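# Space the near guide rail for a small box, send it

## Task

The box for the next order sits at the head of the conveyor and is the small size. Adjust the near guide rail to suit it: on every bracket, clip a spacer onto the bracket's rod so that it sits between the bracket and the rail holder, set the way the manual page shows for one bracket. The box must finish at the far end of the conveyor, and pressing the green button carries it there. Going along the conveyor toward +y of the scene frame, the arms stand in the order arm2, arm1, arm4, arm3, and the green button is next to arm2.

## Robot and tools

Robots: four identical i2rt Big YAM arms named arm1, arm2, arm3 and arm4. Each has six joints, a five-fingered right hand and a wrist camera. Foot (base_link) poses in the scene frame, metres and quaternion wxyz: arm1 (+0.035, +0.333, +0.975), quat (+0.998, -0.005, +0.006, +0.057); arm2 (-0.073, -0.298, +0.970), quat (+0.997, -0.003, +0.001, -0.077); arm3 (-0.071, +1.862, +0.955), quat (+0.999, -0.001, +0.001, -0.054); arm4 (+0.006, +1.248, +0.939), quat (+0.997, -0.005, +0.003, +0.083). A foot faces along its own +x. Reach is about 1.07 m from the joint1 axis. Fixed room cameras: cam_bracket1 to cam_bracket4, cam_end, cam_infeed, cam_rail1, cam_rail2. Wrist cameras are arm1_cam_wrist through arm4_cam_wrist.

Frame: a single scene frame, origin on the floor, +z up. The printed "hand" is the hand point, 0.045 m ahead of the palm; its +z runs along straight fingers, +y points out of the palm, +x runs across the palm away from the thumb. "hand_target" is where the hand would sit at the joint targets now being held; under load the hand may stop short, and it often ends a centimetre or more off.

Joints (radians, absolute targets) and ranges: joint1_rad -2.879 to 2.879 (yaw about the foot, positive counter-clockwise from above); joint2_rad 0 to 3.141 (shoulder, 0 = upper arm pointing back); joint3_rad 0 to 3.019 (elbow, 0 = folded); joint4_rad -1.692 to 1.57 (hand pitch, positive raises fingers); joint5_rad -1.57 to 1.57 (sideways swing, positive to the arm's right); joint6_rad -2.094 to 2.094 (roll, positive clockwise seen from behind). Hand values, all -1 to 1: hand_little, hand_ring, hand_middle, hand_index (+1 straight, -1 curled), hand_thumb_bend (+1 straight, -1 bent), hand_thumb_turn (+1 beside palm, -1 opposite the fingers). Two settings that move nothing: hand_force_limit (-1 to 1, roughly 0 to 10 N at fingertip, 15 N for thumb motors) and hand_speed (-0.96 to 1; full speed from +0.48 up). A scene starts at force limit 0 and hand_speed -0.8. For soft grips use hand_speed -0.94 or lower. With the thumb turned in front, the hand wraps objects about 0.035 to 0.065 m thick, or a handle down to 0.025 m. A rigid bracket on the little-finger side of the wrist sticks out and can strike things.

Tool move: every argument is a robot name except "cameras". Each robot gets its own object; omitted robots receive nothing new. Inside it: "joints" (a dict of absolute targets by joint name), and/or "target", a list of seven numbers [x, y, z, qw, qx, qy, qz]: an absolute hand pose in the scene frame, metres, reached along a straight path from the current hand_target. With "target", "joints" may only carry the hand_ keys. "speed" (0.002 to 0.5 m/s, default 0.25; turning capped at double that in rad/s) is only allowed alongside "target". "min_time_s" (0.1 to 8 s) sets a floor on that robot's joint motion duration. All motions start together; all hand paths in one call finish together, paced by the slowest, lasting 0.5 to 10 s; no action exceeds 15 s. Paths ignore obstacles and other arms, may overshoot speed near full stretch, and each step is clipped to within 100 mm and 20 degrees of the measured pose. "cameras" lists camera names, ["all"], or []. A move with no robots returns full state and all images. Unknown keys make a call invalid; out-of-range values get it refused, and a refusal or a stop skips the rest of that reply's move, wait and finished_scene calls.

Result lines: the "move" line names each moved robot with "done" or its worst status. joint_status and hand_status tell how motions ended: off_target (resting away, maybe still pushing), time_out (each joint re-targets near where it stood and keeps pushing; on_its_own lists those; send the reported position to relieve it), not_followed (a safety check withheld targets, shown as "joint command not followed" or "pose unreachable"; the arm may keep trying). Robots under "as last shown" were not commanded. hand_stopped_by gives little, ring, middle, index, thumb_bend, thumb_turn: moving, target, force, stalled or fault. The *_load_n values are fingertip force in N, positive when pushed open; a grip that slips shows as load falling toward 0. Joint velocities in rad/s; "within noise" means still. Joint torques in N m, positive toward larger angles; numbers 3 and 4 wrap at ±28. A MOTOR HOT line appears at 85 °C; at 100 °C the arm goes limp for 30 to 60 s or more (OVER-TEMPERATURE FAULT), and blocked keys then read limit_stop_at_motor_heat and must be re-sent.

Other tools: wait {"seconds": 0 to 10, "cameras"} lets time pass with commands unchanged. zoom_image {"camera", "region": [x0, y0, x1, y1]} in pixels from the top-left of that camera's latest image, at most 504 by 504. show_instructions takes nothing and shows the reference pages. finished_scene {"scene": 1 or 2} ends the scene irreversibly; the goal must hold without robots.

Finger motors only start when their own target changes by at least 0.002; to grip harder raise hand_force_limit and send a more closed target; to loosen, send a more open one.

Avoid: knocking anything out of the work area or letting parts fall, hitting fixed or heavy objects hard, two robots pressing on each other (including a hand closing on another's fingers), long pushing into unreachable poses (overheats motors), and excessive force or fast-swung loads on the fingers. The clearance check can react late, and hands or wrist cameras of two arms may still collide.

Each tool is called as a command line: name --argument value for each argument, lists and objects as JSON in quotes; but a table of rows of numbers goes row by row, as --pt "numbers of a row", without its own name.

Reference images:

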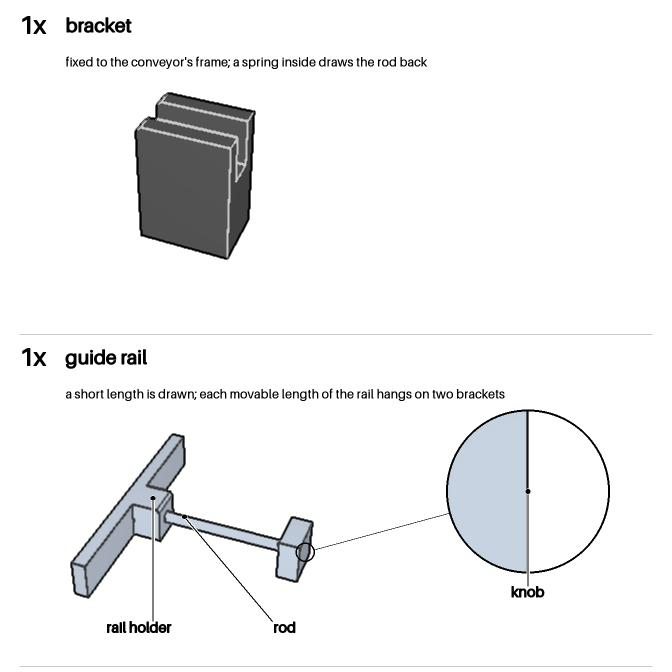

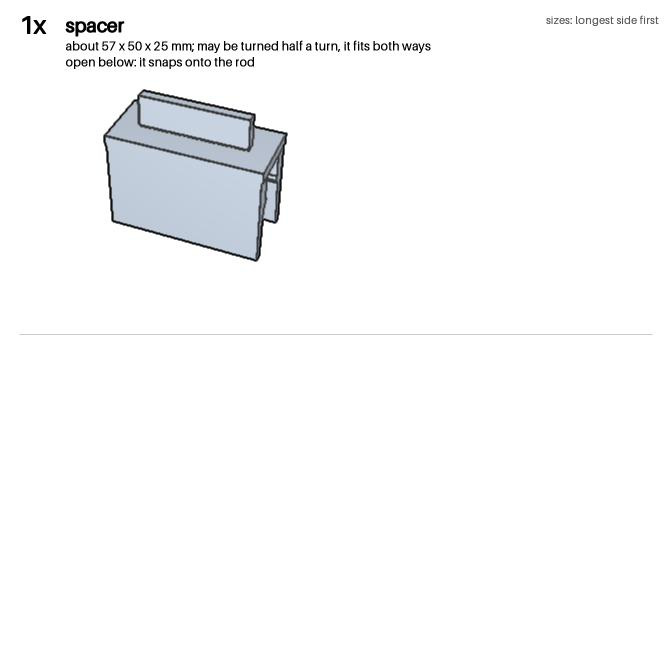

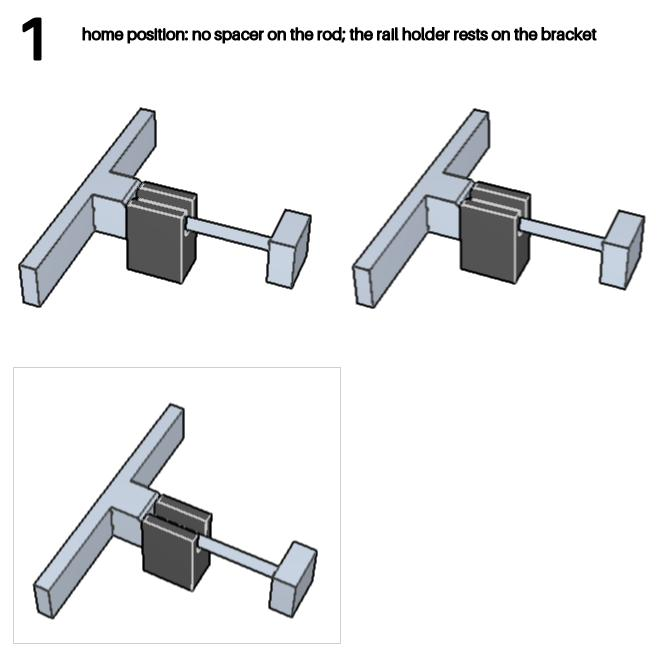

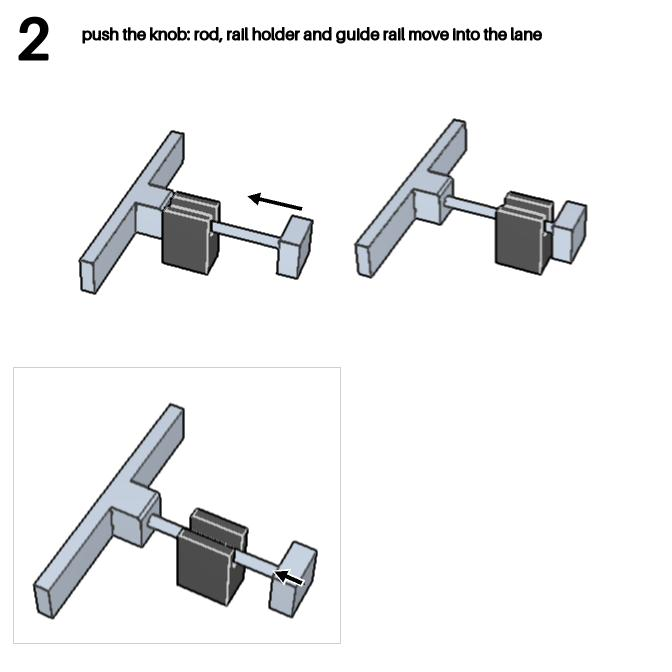

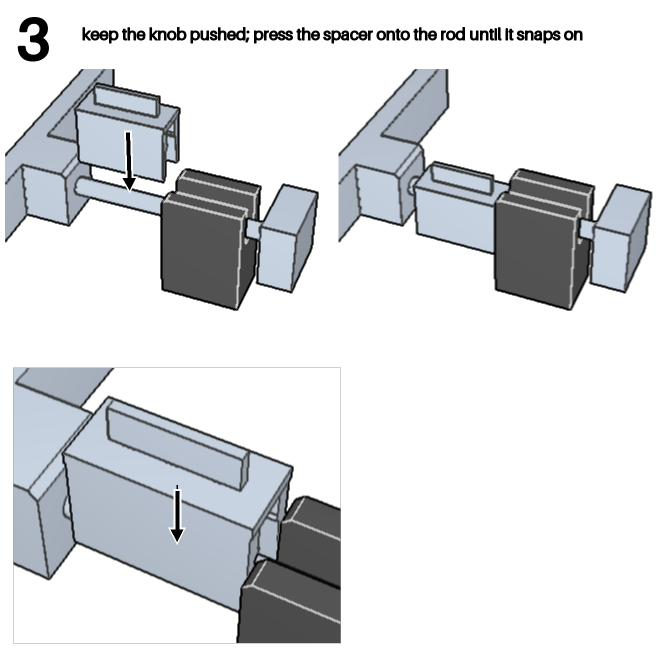

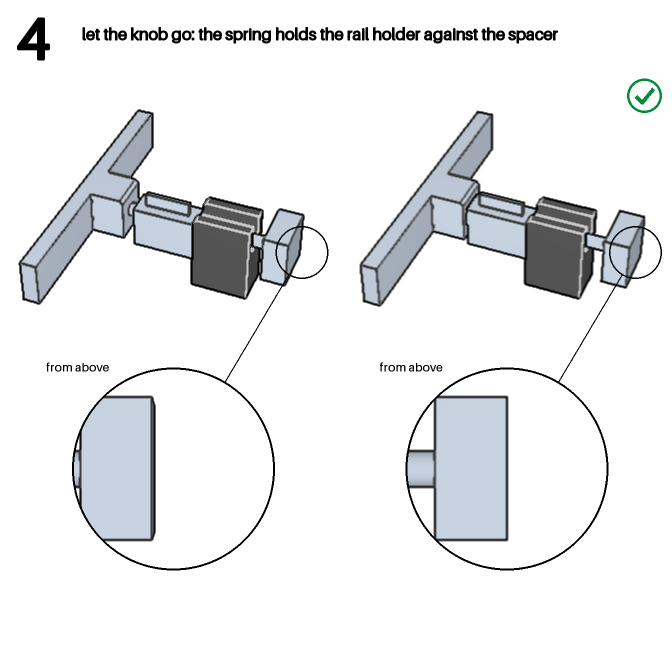

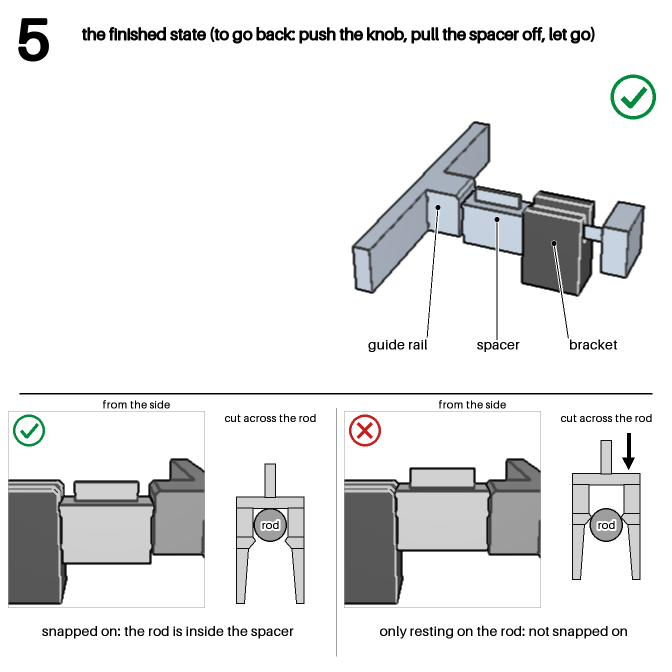

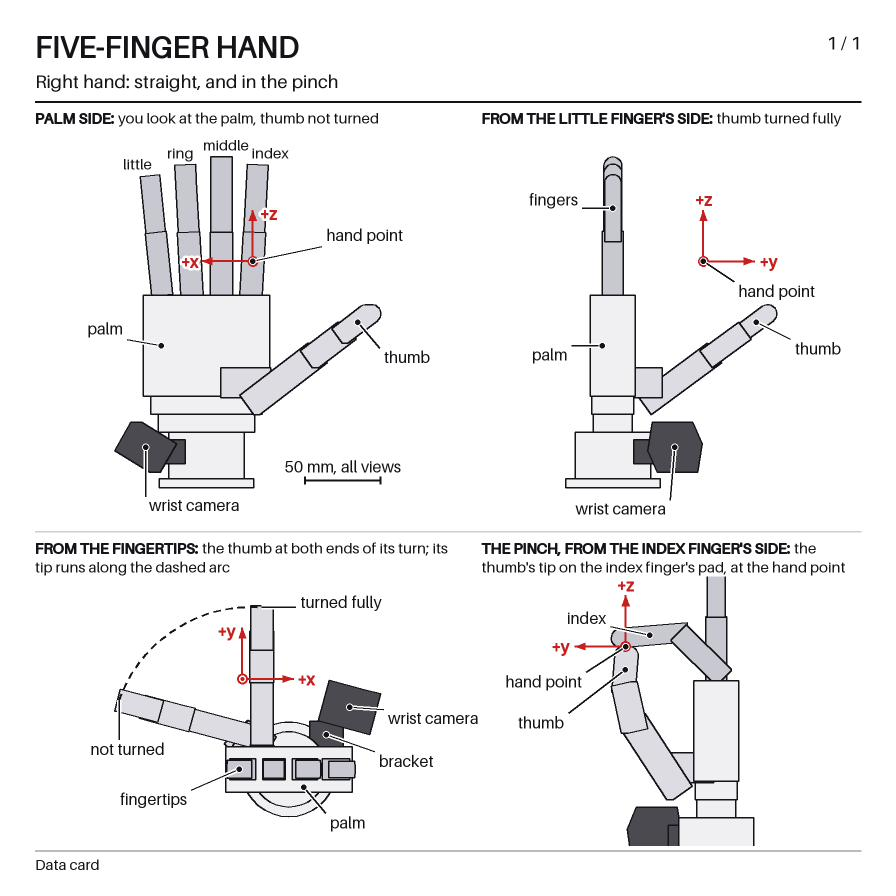

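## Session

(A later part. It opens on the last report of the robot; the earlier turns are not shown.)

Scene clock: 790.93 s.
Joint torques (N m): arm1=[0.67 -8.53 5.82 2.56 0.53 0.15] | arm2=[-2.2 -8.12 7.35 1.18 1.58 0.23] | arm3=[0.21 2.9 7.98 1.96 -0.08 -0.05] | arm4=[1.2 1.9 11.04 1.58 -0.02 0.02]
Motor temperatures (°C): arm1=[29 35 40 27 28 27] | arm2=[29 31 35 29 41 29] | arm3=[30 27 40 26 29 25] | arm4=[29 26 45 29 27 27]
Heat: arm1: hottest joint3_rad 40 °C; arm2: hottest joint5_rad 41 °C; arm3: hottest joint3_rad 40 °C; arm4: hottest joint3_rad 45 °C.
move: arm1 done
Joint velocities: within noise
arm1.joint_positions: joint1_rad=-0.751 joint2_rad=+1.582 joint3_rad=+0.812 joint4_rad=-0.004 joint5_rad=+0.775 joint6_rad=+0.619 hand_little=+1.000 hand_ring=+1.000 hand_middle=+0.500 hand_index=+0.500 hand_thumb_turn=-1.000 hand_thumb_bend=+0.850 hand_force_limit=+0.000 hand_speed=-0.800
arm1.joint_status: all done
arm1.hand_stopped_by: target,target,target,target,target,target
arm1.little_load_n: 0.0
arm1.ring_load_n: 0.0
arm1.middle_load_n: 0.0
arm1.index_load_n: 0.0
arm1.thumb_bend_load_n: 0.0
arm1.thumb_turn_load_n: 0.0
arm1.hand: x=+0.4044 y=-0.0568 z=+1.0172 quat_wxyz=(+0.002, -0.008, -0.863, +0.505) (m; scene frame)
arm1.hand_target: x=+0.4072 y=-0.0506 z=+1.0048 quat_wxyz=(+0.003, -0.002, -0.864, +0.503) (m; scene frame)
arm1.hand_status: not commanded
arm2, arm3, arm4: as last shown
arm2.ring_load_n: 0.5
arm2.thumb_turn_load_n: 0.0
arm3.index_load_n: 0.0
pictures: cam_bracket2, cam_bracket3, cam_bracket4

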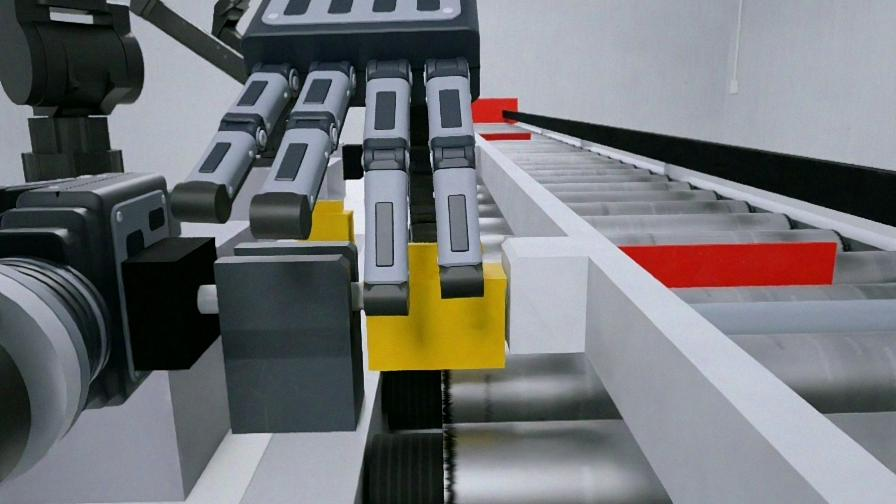

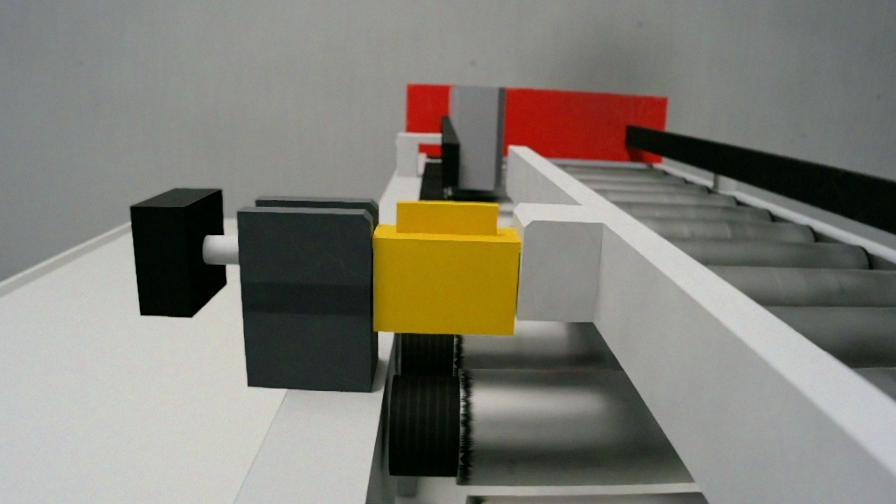

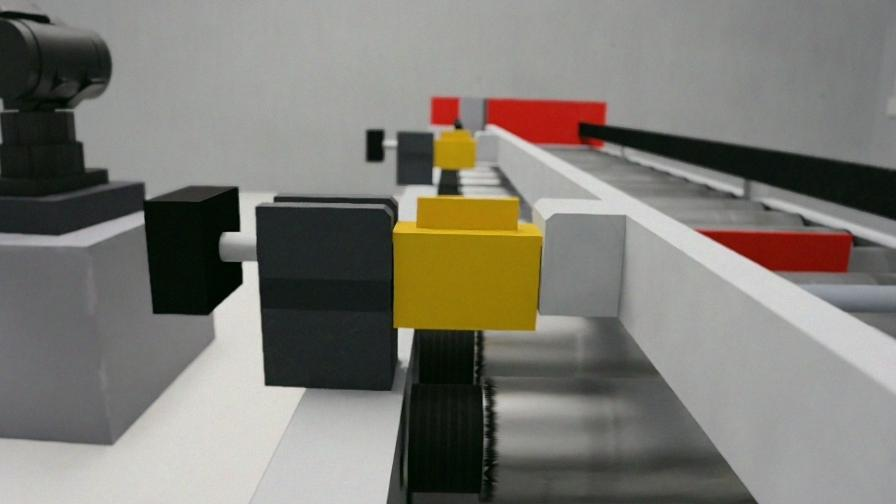

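move --arm1 '{"target": [0.4072, -0.0506, 1.15, 0.003, -0.002, 0.864, -0.503], "speed": 0.12, "joints": {"hand_speed": -0.5, "hand_index": 1, "hand_middle": 1, "hand_thumb_bend": 1}}' --cameras '["cam_bracket2"]'

move --arm1 '{"joints": {"joint1_rad": -0.7, "joint2_rad": 0.7, "joint3_rad": 1.3, "joint4_rad": -1.2, "joint5_rad": 0.0, "joint6_rad": -1.2}, "min_time_s": 3}' --arm4 '{"target": [0.27, 0.50, 1.20, 0, 0, 0.864, -0.503], "speed": 0.25, "joints": {"hand_thumb_turn": -1}}' --cameras '["cam_bracket2","arm4_cam_wrist","cam_rail1","cam_rail2"]'

Scene clock: 805.63 s.
Joint torques (N m): arm1=[-0.03 -9.52 11.26 1.01 0.24 0.02] | arm2=[-2.14 -8.12 7.36 1.17 1.58 0.23] | arm3=[0.26 2.9 7.98 1.96 -0.07 -0.05] | arm4=[1.26 1.96 10.99 1.57 -0.02 0.01]
Motor temperatures (°C): arm1=[29 35 41 27 28 27] | arm2=[29 31 35 29 41 29] | arm3=[30 27 40 26 29 25] | arm4=[29 26 45 29 27 27]
Heat: arm1: hottest joint3_rad 41 °C; arm2: hottest joint5_rad 41 °C; arm3: hottest joint3_rad 40 °C; arm4: hottest joint3_rad 45 °C.
move: arm1 off_target
Joint velocities: within noise
arm1.joint_positions: joint1_rad=-0.751 joint2_rad=+1.369 joint3_rad=+0.936 joint4_rad=-0.373 joint5_rad=+0.766 joint6_rad=+0.613 hand_little=+1.000 hand_ring=+1.000 hand_middle=+1.000 hand_index=+1.000 hand_thumb_turn=-1.000 hand_thumb_bend=+1.000 hand_force_limit=+0.000 hand_speed=-0.500
arm1.joint_status: all done
arm1.hand_stopped_by: target,target,target,target,target,target
arm1.little_load_n: 0.0
arm1.ring_load_n: 0.0
arm1.middle_load_n: 0.0
arm1.index_load_n: 0.0
arm1.thumb_bend_load_n: -0.5
arm1.thumb_turn_load_n: 0.0
arm1.hand: x=+0.3943 y=-0.0453 z=+1.1239 quat_wxyz=(+0.011, +0.002, -0.869, +0.494) (m; scene frame)
arm1.hand_target: x=+0.4078 y=-0.0512 z=+1.1491 quat_wxyz=(-0.003, +0.002, -0.864, +0.504) (m; scene frame)
arm1.hand_status: off_target (0.030 m and 2.0 deg from the pose sent, 0.133 m and 1.3 deg at the start)
arm2.joint_positions: joint1_rad=+0.494 joint2_rad=+2.151 joint3_rad=+0.549 joint4_rad=+1.537 joint5_rad=-1.306 joint6_rad=+1.548 hand_little=-0.700 hand_ring=-0.700 hand_middle=-0.700 hand_index=-0.700 hand_thumb_turn=-1.000 hand_thumb_bend=+1.000 hand_force_limit=+0.000 hand_speed=-0.800
arm2.joint_status: not commanded
arm2.hand_stopped_by: target,target,target,target,target,target
arm2.little_load_n: 0.0
arm2.ring_load_n: 0.0
arm2.middle_load_n: 0.0
arm2.index_load_n: 0.0
arm2.thumb_bend_load_n: 0.0
arm2.thumb_turn_load_n: -0.5
arm2.hand: x=+0.1823 y=+0.0074 z=+1.0211 quat_wxyz=(-0.464, +0.514, -0.497, -0.523) (m; scene frame)
arm2.hand_target: x=+0.2301 y=+0.0095 z=+1.0288 quat_wxyz=(-0.500, +0.500, -0.500, -0.500) (m; scene frame)
arm2.hand_status: not commanded
arm3, arm4: as last shown
pictures: cam_bracket2

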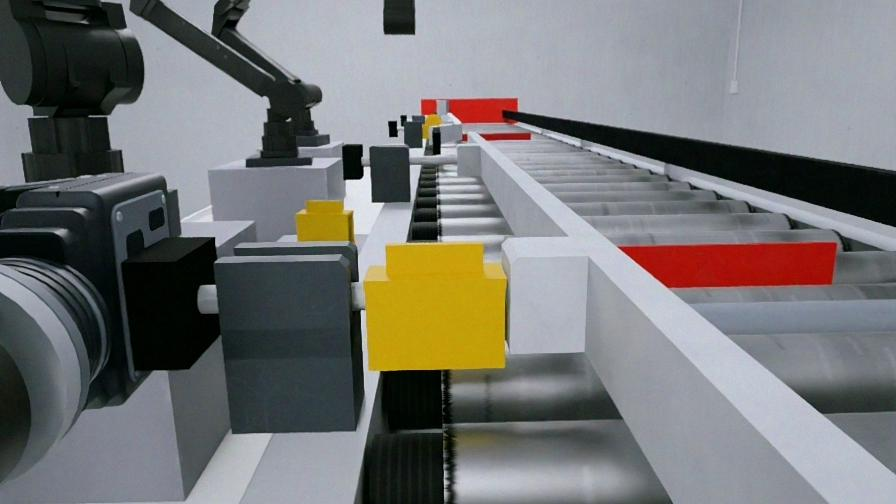

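Scene clock: 811.57 s.
Joint torques (N m): arm1=[0.44 0.73 11.12 1.5 -0.14 -0.04] | arm2=[-2.14 -8.12 7.36 1.14 1.58 0.23] | arm3=[0.26 2.9 7.98 1.95 -0.08 -0.05] | arm4=[0.15 -17.32 17.06 0.7 0.46 0.2]
Motor temperatures (°C): arm1=[29 35 42 27 28 27] | arm2=[29 31 35 29 41 29] | arm3=[30 27 40 26 29 25] | arm4=[29 26 46 29 27 27]
Heat: arm1: hottest joint3_rad 42 °C; arm2: hottest joint5_rad 41 °C; arm3: hottest joint3_rad 40 °C; arm4: hottest joint3_rad 46 °C.
move: arm1 done; arm4 off_target
Joint velocities: within noise
arm1.joint_positions: joint1_rad=-0.725 joint2_rad=+0.697 joint3_rad=+1.252 joint4_rad=-1.186 joint5_rad=+0.003 joint6_rad=-1.189 hand_little=+1.000 hand_ring=+1.000 hand_middle=+1.000 hand_index=+1.000 hand_thumb_turn=-1.000 hand_thumb_bend=+1.000 hand_force_limit=+0.000 hand_speed=-0.500
arm1.joint_status: all done
arm1.hand_stopped_by: target,target,target,target,target,target
arm1.little_load_n: 0.0
arm1.ring_load_n: 0.0
arm1.middle_load_n: 0.0
arm1.index_load_n: 0.0
arm1.thumb_bend_load_n: 0.0
arm1.thumb_turn_load_n: 0.5
arm1.hand: x=+0.2478 y=+0.1357 z=+1.4026 quat_wxyz=(+0.060, +0.786, -0.423, +0.447) (m; scene frame)
arm1.hand_target: x=+0.2484 y=+0.1404 z=+1.4247 quat_wxyz=(+0.060, +0.785, -0.409, +0.462) (m; scene frame)
arm1.hand_status: not commanded
arm2, arm3: as last shown
arm2.thumb_turn_load_n: 0.0
arm3.little_load_n: 0.5
arm4.joint_positions: joint1_rad=-1.358 joint2_rad=+1.893 joint3_rad=+1.762 joint4_rad=-0.489 joint5_rad=+0.279 joint6_rad=+0.176 hand_little=+1.000 hand_ring=+1.000 hand_middle=+1.000 hand_index=+1.000 hand_thumb_turn=-1.000 hand_thumb_bend=+1.000 hand_force_limit=+0.000 hand_speed=-0.800
arm4.joint_status: all done
arm4.hand_stopped_by: target,target,target,target,target,target
arm4.little_load_n: 0.0
arm4.ring_load_n: 0.0
arm4.middle_load_n: 0.0
arm4.index_load_n: 0.0
arm4.thumb_bend_load_n: 0.0
arm4.thumb_turn_load_n: 0.0
arm4.hand: x=+0.2806 y=+0.5253 z=+1.1618 quat_wxyz=(-0.003, +0.027, -0.880, +0.475) (m; scene frame)
arm4.hand_target: x=+0.2765 y=+0.5087 z=+1.1915 quat_wxyz=(-0.009, +0.007, -0.870, +0.493) (m; scene frame)
arm4.hand_status: off_target (0.047 m and 4.9 deg from the pose sent, 0.833 m and 146.5 deg at the start)
pictures: arm4_cam_wrist, cam_bracket2, cam_rail1, cam_rail2

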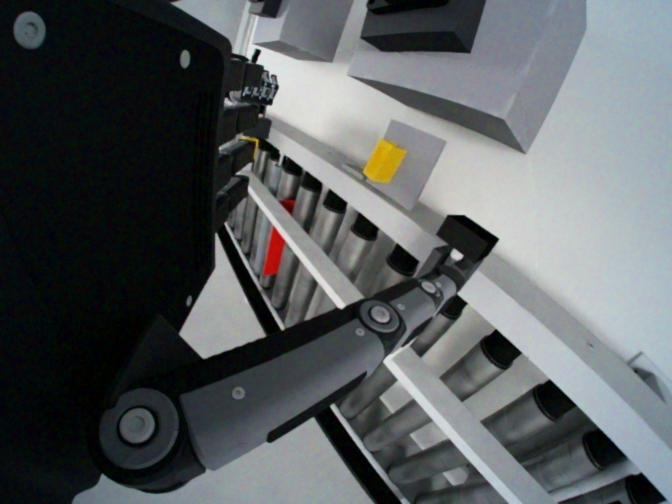

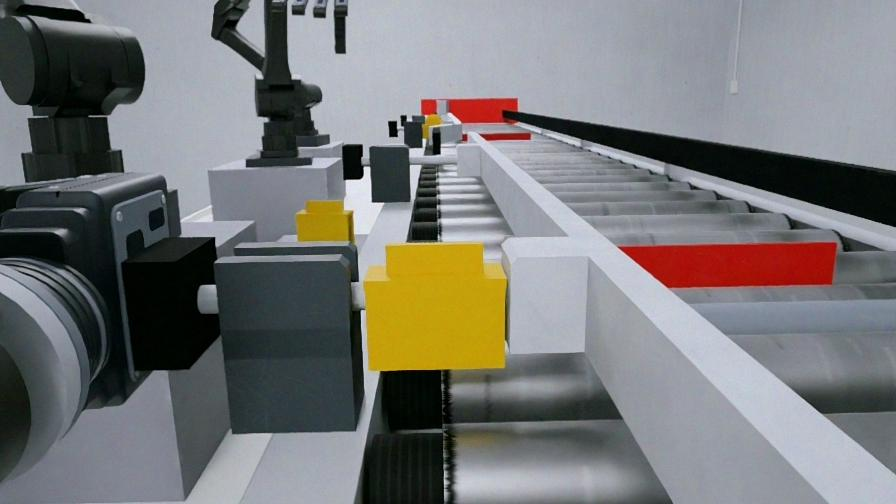

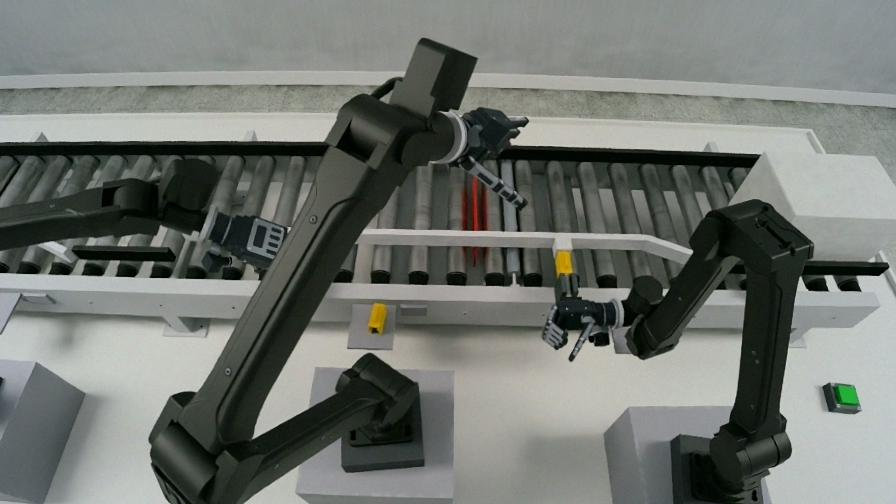

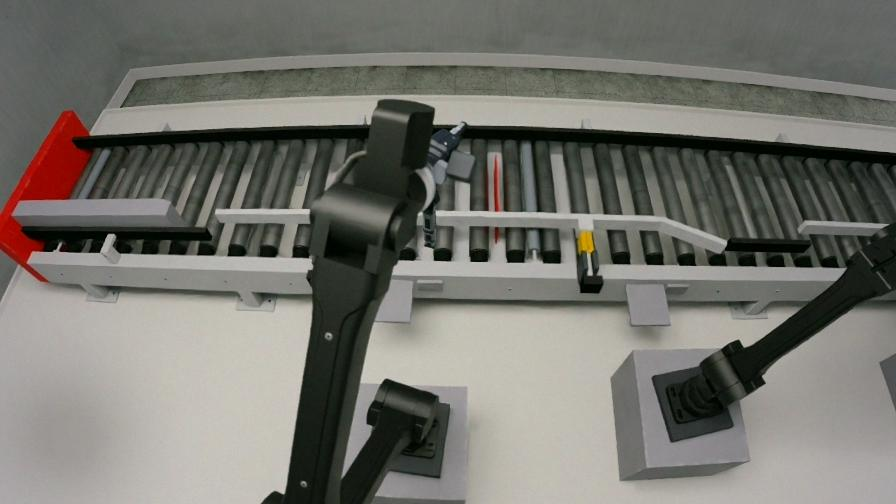

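move --arm4 '{"target": [0.275, 0.32, 1.08, 0, 0, 0.864, -0.503], "speed": 0.2}' --cameras '["arm4_cam_wrist","cam_bracket1","cam_infeed"]'

zoom_image --camera "arm4_cam_wrist" --region '[340, 140, 540, 340]'

Scene clock: 824.20 s.
Joint torques (N m): arm1=[0.97 0.03 11.06 1.33 -0.12 -0.02] | arm2=[-2.26 -8.06 7.35 1.17 1.58 0.23] | arm3=[0.21 2.84 7.99 1.96 -0.07 -0.05] | arm4=[0.32 -23.18 16.98 0.79 0 -0.15]
Motor temperatures (°C): arm1=[29 34 45 27 28 27] | arm2=[29 31 35 29 41 29] | arm3=[30 27 40 26 29 25] | arm4=[29 27 49 29 27 27]
Heat: arm1: hottest joint3_rad 45 °C; arm2: hottest joint5_rad 41 °C; arm3: hottest joint3_rad 40 °C; arm4: hottest joint3_rad 49 °C.
move: arm4 off_target
Joint velocities: within noise
arm1, arm2, arm3: as last shown
arm1.thumb_turn_load_n: 0.0
arm2.index_load_n: -0.5
arm2.thumb_turn_load_n: -0.5
arm3.little_load_n: 0.0
arm4.joint_positions: joint1_rad=-1.435 joint2_rad=+2.604 joint3_rad=+2.708 joint4_rad=-0.677 joint5_rad=+0.253 joint6_rad=+0.176 hand_little=+1.000 hand_ring=+1.000 hand_middle=+1.000 hand_index=+1.000 hand_thumb_turn=-1.000 hand_thumb_bend=+1.000 hand_force_limit=+0.000 hand_speed=-0.800
arm4.joint_status: not commanded
arm4.hand_stopped_by: target,target,target,target,target,target
arm4.little_load_n: -0.5
arm4.ring_load_n: 0.0
arm4.middle_load_n: 0.0
arm4.index_load_n: 0.0
arm4.thumb_bend_load_n: 0.0
arm4.thumb_turn_load_n: 0.0
arm4.hand: x=+0.2842 y=+0.3290 z=+1.0611 quat_wxyz=(-0.003, -0.004, -0.870, +0.492) (m; scene frame)
arm4.hand_target: x=+0.2761 y=+0.3205 z=+1.0775 quat_wxyz=(-0.001, -0.001, -0.863, +0.506) (m; scene frame)
arm4.hand_status: off_target (0.023 m and 1.5 deg from the pose sent, 0.221 m and 4.9 deg at the start)
pictures: arm4_cam_wrist, cam_bracket1, cam_infeed

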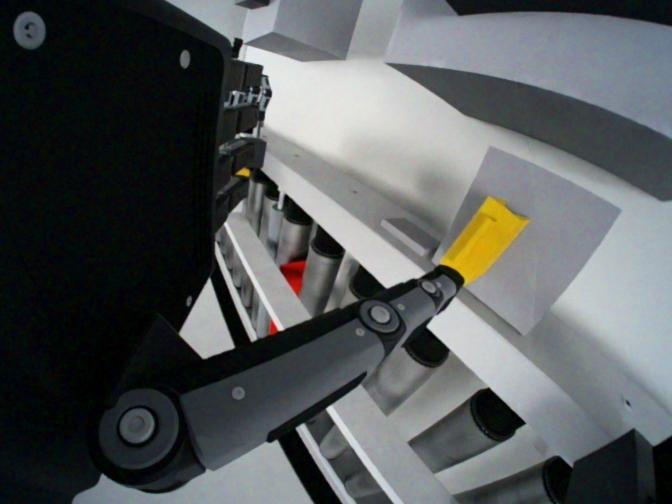

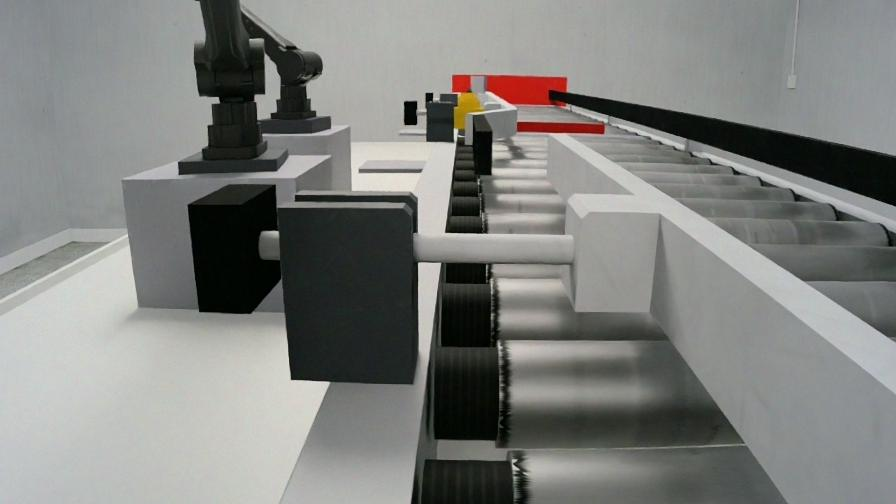

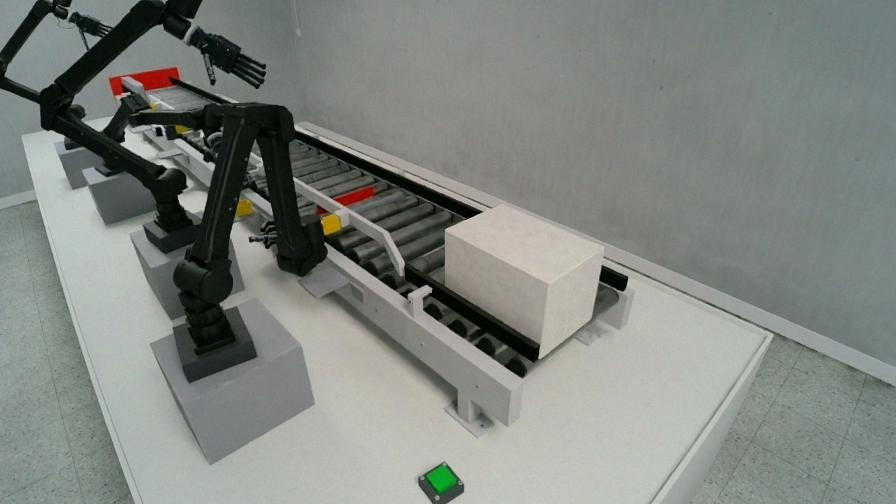

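Scaled by 2.520 from the camera's 672x504 image, which has a finer 960x720 frame.

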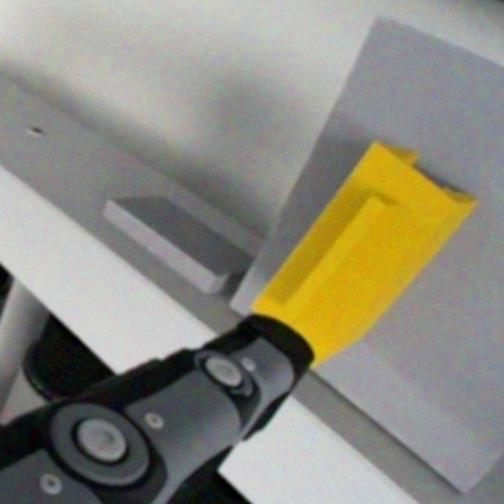

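move --arm4 '{"target": [0.27, 0.33, 1.025, 0, 0, 0.857, -0.515], "speed": 0.12}' --cameras '["arm4_cam_wrist","cam_rail1"]'

zoom_image --camera "arm4_cam_wrist" --region '[340, 140, 500, 300]'

zoom_image --camera "cam_rail1" --region '[320, 270, 440, 370]'

Scene clock: 837.17 s.
Joint torques (N m): arm1=[0.79 0.26 11.06 1.4 -0.11 -0.01] | arm2=[-2.2 -8.12 7.35 1.18 1.58 0.23] | arm3=[0.21 2.9 7.98 1.96 -0.08 -0.05] | arm4=[0.21 -26.81 12.31 2.04 0.15 -0.17]
Motor temperatures (°C): arm1=[29 34 47 27 27 27] | arm2=[29 31 35 29 41 29] | arm3=[30 27 40 26 29 25] | arm4=[29 31 51 29 27 27]
Heat: arm1: hottest joint3_rad 47 °C; arm2: hottest joint5_rad 41 °C; arm3: hottest joint3_rad 40 °C; arm4: hottest joint3_rad 51 °C.
move: arm4 off_target
Joint velocities: within noise
arm1, arm2, arm3: as last shown
arm1.thumb_turn_load_n: 0.5
arm2.index_load_n: 0.0
arm4.joint_positions: joint1_rad=-1.435 joint2_rad=+2.530 joint3_rad=+2.371 joint4_rad=-0.424 joint5_rad=+0.253 joint6_rad=+0.169 hand_little=+1.000 hand_ring=+1.000 hand_middle=+1.000 hand_index=+1.000 hand_thumb_turn=-1.000 hand_thumb_bend=+1.000 hand_force_limit=+0.000 hand_speed=-0.800
arm4.joint_status: not commanded
arm4.hand_stopped_by: target,target,target,target,target,target
arm4.little_load_n: 0.0
arm4.ring_load_n: 0.0
arm4.middle_load_n: 0.0
arm4.index_load_n: 0.0
arm4.thumb_bend_load_n: 0.0
arm4.thumb_turn_load_n: 0.0
arm4.hand: x=+0.2787 y=+0.3433 z=+0.9843 quat_wxyz=(+0.000, +0.000, -0.873, +0.488) (m; scene frame)
arm4.hand_target: x=+0.2695 y=+0.3318 z=+1.0252 quat_wxyz=(+0.000, +0.000, -0.857, +0.515) (m; scene frame)
arm4.hand_status: off_target (0.044 m and 3.6 deg from the pose sent, 0.039 m and 3.1 deg at the start)
pictures: arm4_cam_wrist, cam_rail1

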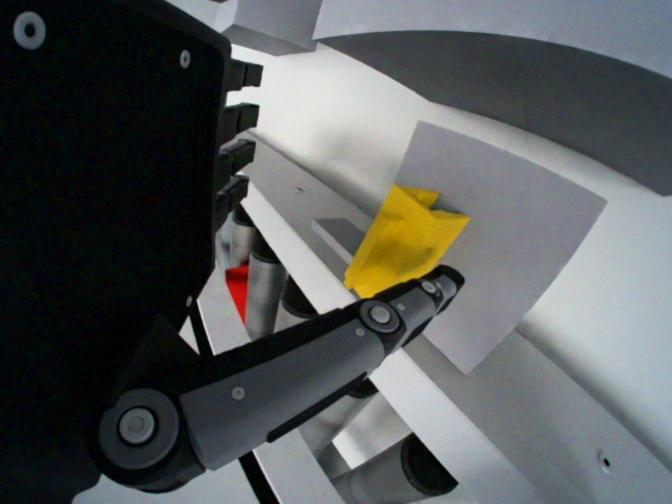

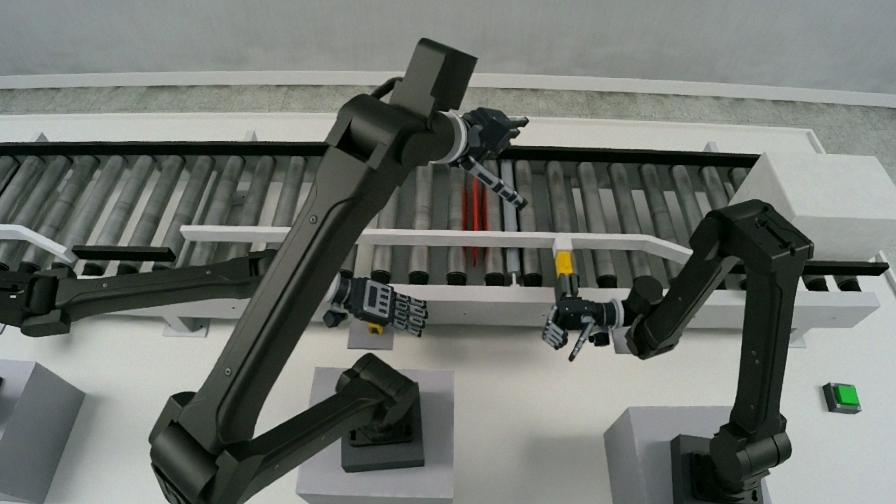

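Scaled by 3.150 from the camera's 672x504 image, which has a finer 960x720 frame.

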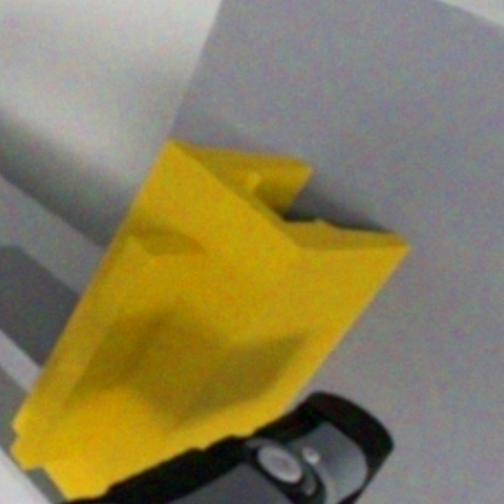

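Scaled by 4.200.

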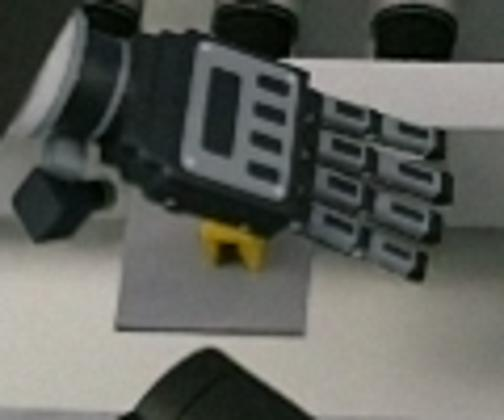

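move --arm4 '{"target": [0.277, 0.328, 1.010, -0.0219, 0.0377, 0.863, -0.5025], "speed": 0.06}' --cameras '["arm4_cam_wrist","cam_rail1"]'

zoom_image --camera "arm4_cam_wrist" --region '[320, 140, 480, 300]'

Scene clock: 872.60 s.
Joint torques (N m): arm1=[0.44 0.44 11.1 1.31 -0.11 -0.02] | arm2=[-2.14 -8.12 7.34 1.16 1.58 0.23] | arm3=[0.21 2.84 7.98 1.95 -0.07 -0.05] | arm4=[1.67 -22.65 16.85 0.75 0.47 0.22]
Motor temperatures (°C): arm1=[29 33 51 27 27 27] | arm2=[29 31 35 29 41 29] | arm3=[30 27 40 26 29 25] | arm4=[29 33 48 29 27 27]
Heat: arm1: hottest joint3_rad 51 °C; arm2: hottest joint5_rad 41 °C; arm3: hottest joint3_rad 40 °C; arm4: hottest joint3_rad 48 °C.
move: arm4 off_target
Joint velocities: within noise
arm1, arm2: as last shown
arm3.joint_positions: joint1_rad=-0.183 joint2_rad=+0.625 joint3_rad=+1.366 joint4_rad=-1.295 joint5_rad=-0.032 joint6_rad=-1.282 hand_little=+1.000 hand_ring=+1.000 hand_middle=+1.000 hand_index=+1.000 hand_thumb_turn=+1.000 hand_thumb_bend=+1.000 hand_force_limit=+0.000 hand_speed=-0.800
arm3.joint_status: not commanded
arm3.hand_stopped_by: target,target,target,target,target,target
arm3.little_load_n: 0.0
arm3.ring_load_n: 0.0
arm3.middle_load_n: 0.0
arm3.index_load_n: 0.0
arm3.thumb_bend_load_n: 0.0
arm3.thumb_turn_load_n: 0.0
arm3.hand: x=+0.1497 y=+1.7528 z=+1.4379 quat_wxyz=(-0.013, +0.840, -0.241, +0.485) (m; scene frame)
arm3.hand_target: x=+0.1486 y=+1.7531 z=+1.4470 quat_wxyz=(-0.012, +0.835, -0.240, +0.494) (m; scene frame)
arm3.hand_status: not commanded
arm4.joint_positions: joint1_rad=-1.435 joint2_rad=+2.542 joint3_rad=+2.418 joint4_rad=-0.469 joint5_rad=+0.333 joint6_rad=+0.189 hand_little=+1.000 hand_ring=+1.000 hand_middle=+1.000 hand_index=+1.000 hand_thumb_turn=-1.000 hand_thumb_bend=+1.000 hand_force_limit=+0.000 hand_speed=-0.800
arm4.joint_status: not commanded
arm4.hand_stopped_by: target,target,target,target,target,target
arm4.little_load_n: 0.0
arm4.ring_load_n: 0.0
arm4.middle_load_n: 0.0
arm4.index_load_n: 0.0
arm4.thumb_bend_load_n: 0.5
arm4.thumb_turn_load_n: 0.0
arm4.hand: x=+0.2652 y=+0.3375 z=+0.9929 quat_wxyz=(+0.031, -0.027, -0.871, +0.490) (m; scene frame)
arm4.hand_target: x=+0.2767 y=+0.3292 z=+1.0098 quat_wxyz=(+0.021, -0.037, -0.863, +0.504) (m; scene frame)
arm4.hand_status: off_target (0.023 m and 2.3 deg from the pose sent, 0.030 m and 5.3 deg at the start)
pictures: arm4_cam_wrist, cam_rail1

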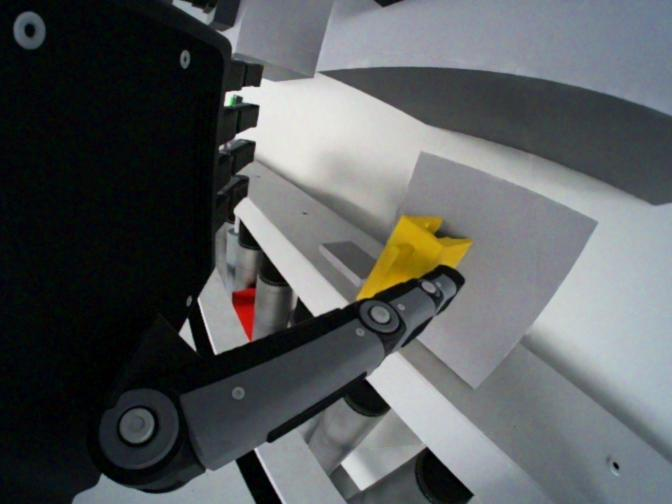

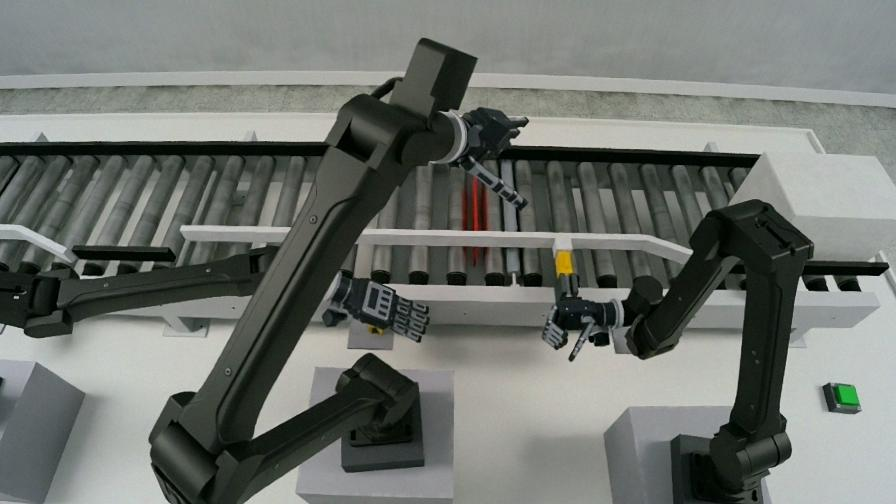

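Scaled by 3.150 from the camera's 672x504 image, which has a finer 960x720 frame.

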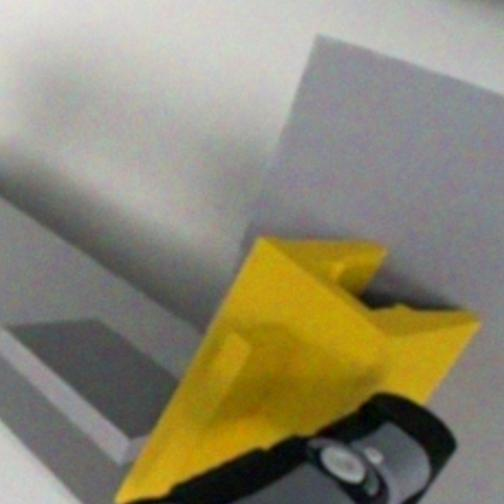

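move --arm4 '{"target": [0.295, 0.330, 0.992, -0.0219, 0.0377, 0.863, -0.5025], "speed": 0.06}' --cameras '["arm4_cam_wrist"]'

zoom_image --camera "arm4_cam_wrist" --region '[320, 140, 480, 300]'

Scene clock: 878.20 s.
Joint torques (N m): arm1=[0.26 0.26 11.19 1.31 -0.1 -0.05] | arm2=[-2.2 -8.12 7.35 1.18 1.58 0.23] | arm3=[0.26 2.9 7.98 1.96 -0.08 -0.05] | arm4=[1.79 -23.71 16.47 1.55 0.48 0.24]
Motor temperatures (°C): arm1=[29 33 51 27 27 27] | arm2=[29 31 35 29 41 29] | arm3=[30 27 40 26 29 25] | arm4=[29 35 50 29 27 27]
Heat: arm1: hottest joint3_rad 51 °C; arm2: hottest joint5_rad 41 °C; arm3: hottest joint3_rad 40 °C; arm4: hottest joint3_rad 50 °C.
move: arm4 off_target
Joint velocities: within noise
arm1, arm2, arm3: as last shown
arm1.ring_load_n: -0.5
arm1.thumb_turn_load_n: 0.0
arm4.joint_positions: joint1_rad=-1.419 joint2_rad=+2.570 joint3_rad=+2.418 joint4_rad=-0.469 joint5_rad=+0.350 joint6_rad=+0.202 hand_little=+1.000 hand_ring=+1.000 hand_middle=+1.000 hand_index=+1.000 hand_thumb_turn=-1.000 hand_thumb_bend=+1.000 hand_force_limit=+0.000 hand_speed=-0.800
arm4.joint_status: not commanded
arm4.hand_stopped_by: target,target,target,target,target,target
arm4.little_load_n: 0.0
arm4.ring_load_n: -0.5
arm4.middle_load_n: 0.0
arm4.index_load_n: 0.0
arm4.thumb_bend_load_n: 0.0
arm4.thumb_turn_load_n: 0.0
arm4.hand: x=+0.2756 y=+0.3429 z=+0.9679 quat_wxyz=(+0.036, -0.028, -0.876, +0.480) (m; scene frame)
arm4.hand_target: x=+0.2938 y=+0.3325 z=+0.9925 quat_wxyz=(+0.021, -0.037, -0.863, +0.503) (m; scene frame)
arm4.hand_status: off_target (0.034 m and 3.6 deg from the pose sent, 0.031 m and 2.3 deg at the start)
pictures: arm4_cam_wrist

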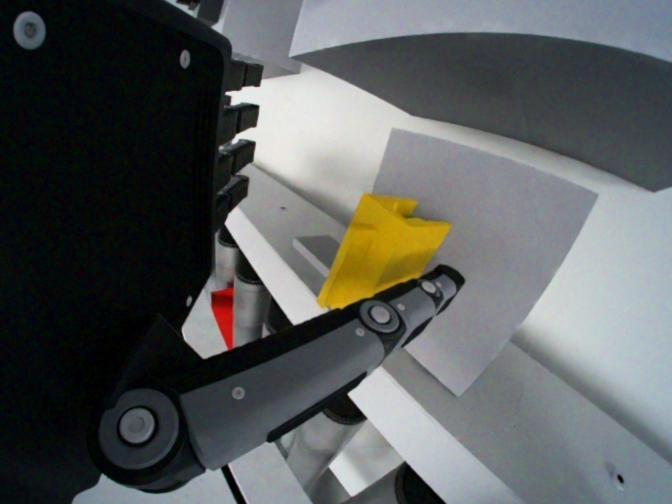

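Scaled by 3.150 from the camera's 672x504 image, which has a finer 960x720 frame.

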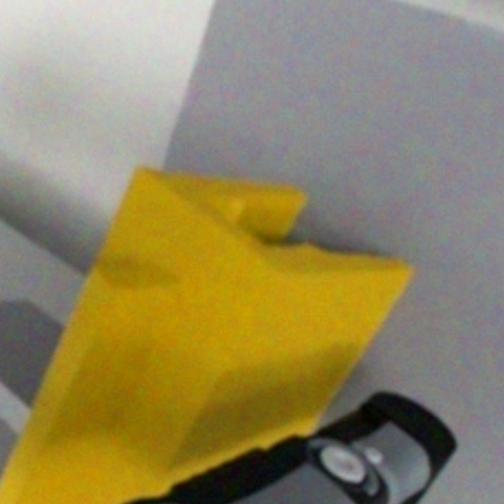

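move --arm4 '{"target": [0.308, 0.330, 0.996, -0.0219, 0.0377, 0.863, -0.5025], "speed": 0.06}' --cameras '["arm4_cam_wrist"]'

zoom_image --camera "arm4_cam_wrist" --region '[290, 140, 450, 300]'

Scene clock: 895.63 s.
Joint torques (N m): arm1=[0.56 0.56 11.15 1.17 -0.09 -0.07] | arm2=[-2.2 -8.18 7.35 1.17 1.58 0.22] | arm3=[0.26 2.84 7.99 1.95 -0.07 -0.05] | arm4=[1.79 -23.41 16.95 0.77 0.49 0.22]
Motor temperatures (°C): arm1=[29 33 52 27 27 27] | arm2=[29 31 35 29 41 29] | arm3=[29 27 40 26 29 25] | arm4=[29 40 55 29 27 27]
Heat: arm1: hottest joint3_rad 52 °C; arm2: hottest joint5_rad 41 °C; arm3: hottest joint3_rad 40 °C; arm4: hottest joint3_rad 55 °C.
move: arm4 off_target
Joint velocities: within noise
arm1, arm2, arm3: as last shown
arm1.ring_load_n: 0.0
arm2.thumb_turn_load_n: 0.0
arm4.joint_positions: joint1_rad=-1.399 joint2_rad=+2.596 joint3_rad=+2.487 joint4_rad=-0.492 joint5_rad=+0.365 joint6_rad=+0.209 hand_little=+1.000 hand_ring=+1.000 hand_middle=+1.000 hand_index=+1.000 hand_thumb_turn=-1.000 hand_thumb_bend=+1.000 hand_force_limit=+0.000 hand_speed=-0.800
arm4.joint_status: not commanded
arm4.hand_stopped_by: target,target,target,target,target,target
arm4.little_load_n: 0.0
arm4.ring_load_n: 0.0
arm4.middle_load_n: 0.0
arm4.index_load_n: -0.5
arm4.thumb_bend_load_n: 0.5
arm4.thumb_turn_load_n: 0.0
arm4.hand: x=+0.2944 y=+0.3385 z=+0.9790 quat_wxyz=(+0.033, -0.028, -0.871, +0.490) (m; scene frame)
arm4.hand_target: x=+0.3082 y=+0.3315 z=+0.9961 quat_wxyz=(+0.022, -0.037, -0.863, +0.504) (m; scene frame)
arm4.hand_status: off_target (0.023 m and 2.4 deg from the pose sent, 0.045 m and 3.6 deg at the start)
pictures: arm4_cam_wrist

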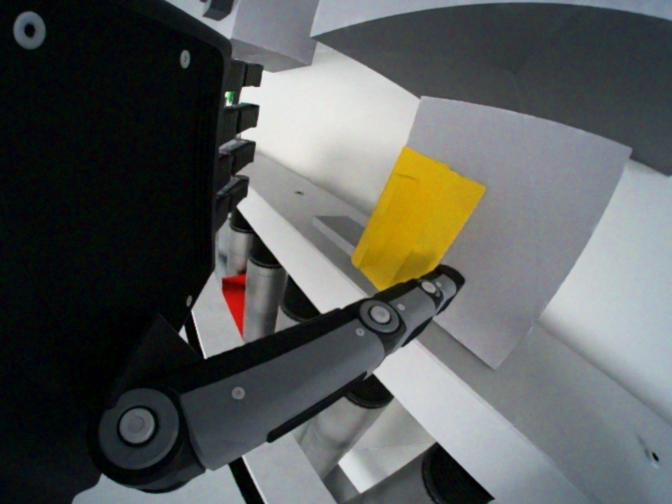

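Scaled by 3.150 from the camera's 672x504 image, which has a finer 960x720 frame.

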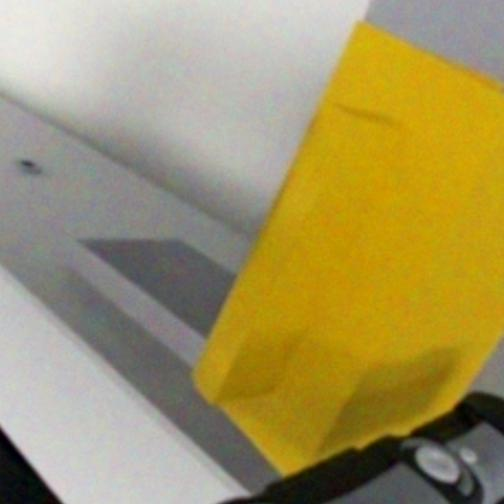

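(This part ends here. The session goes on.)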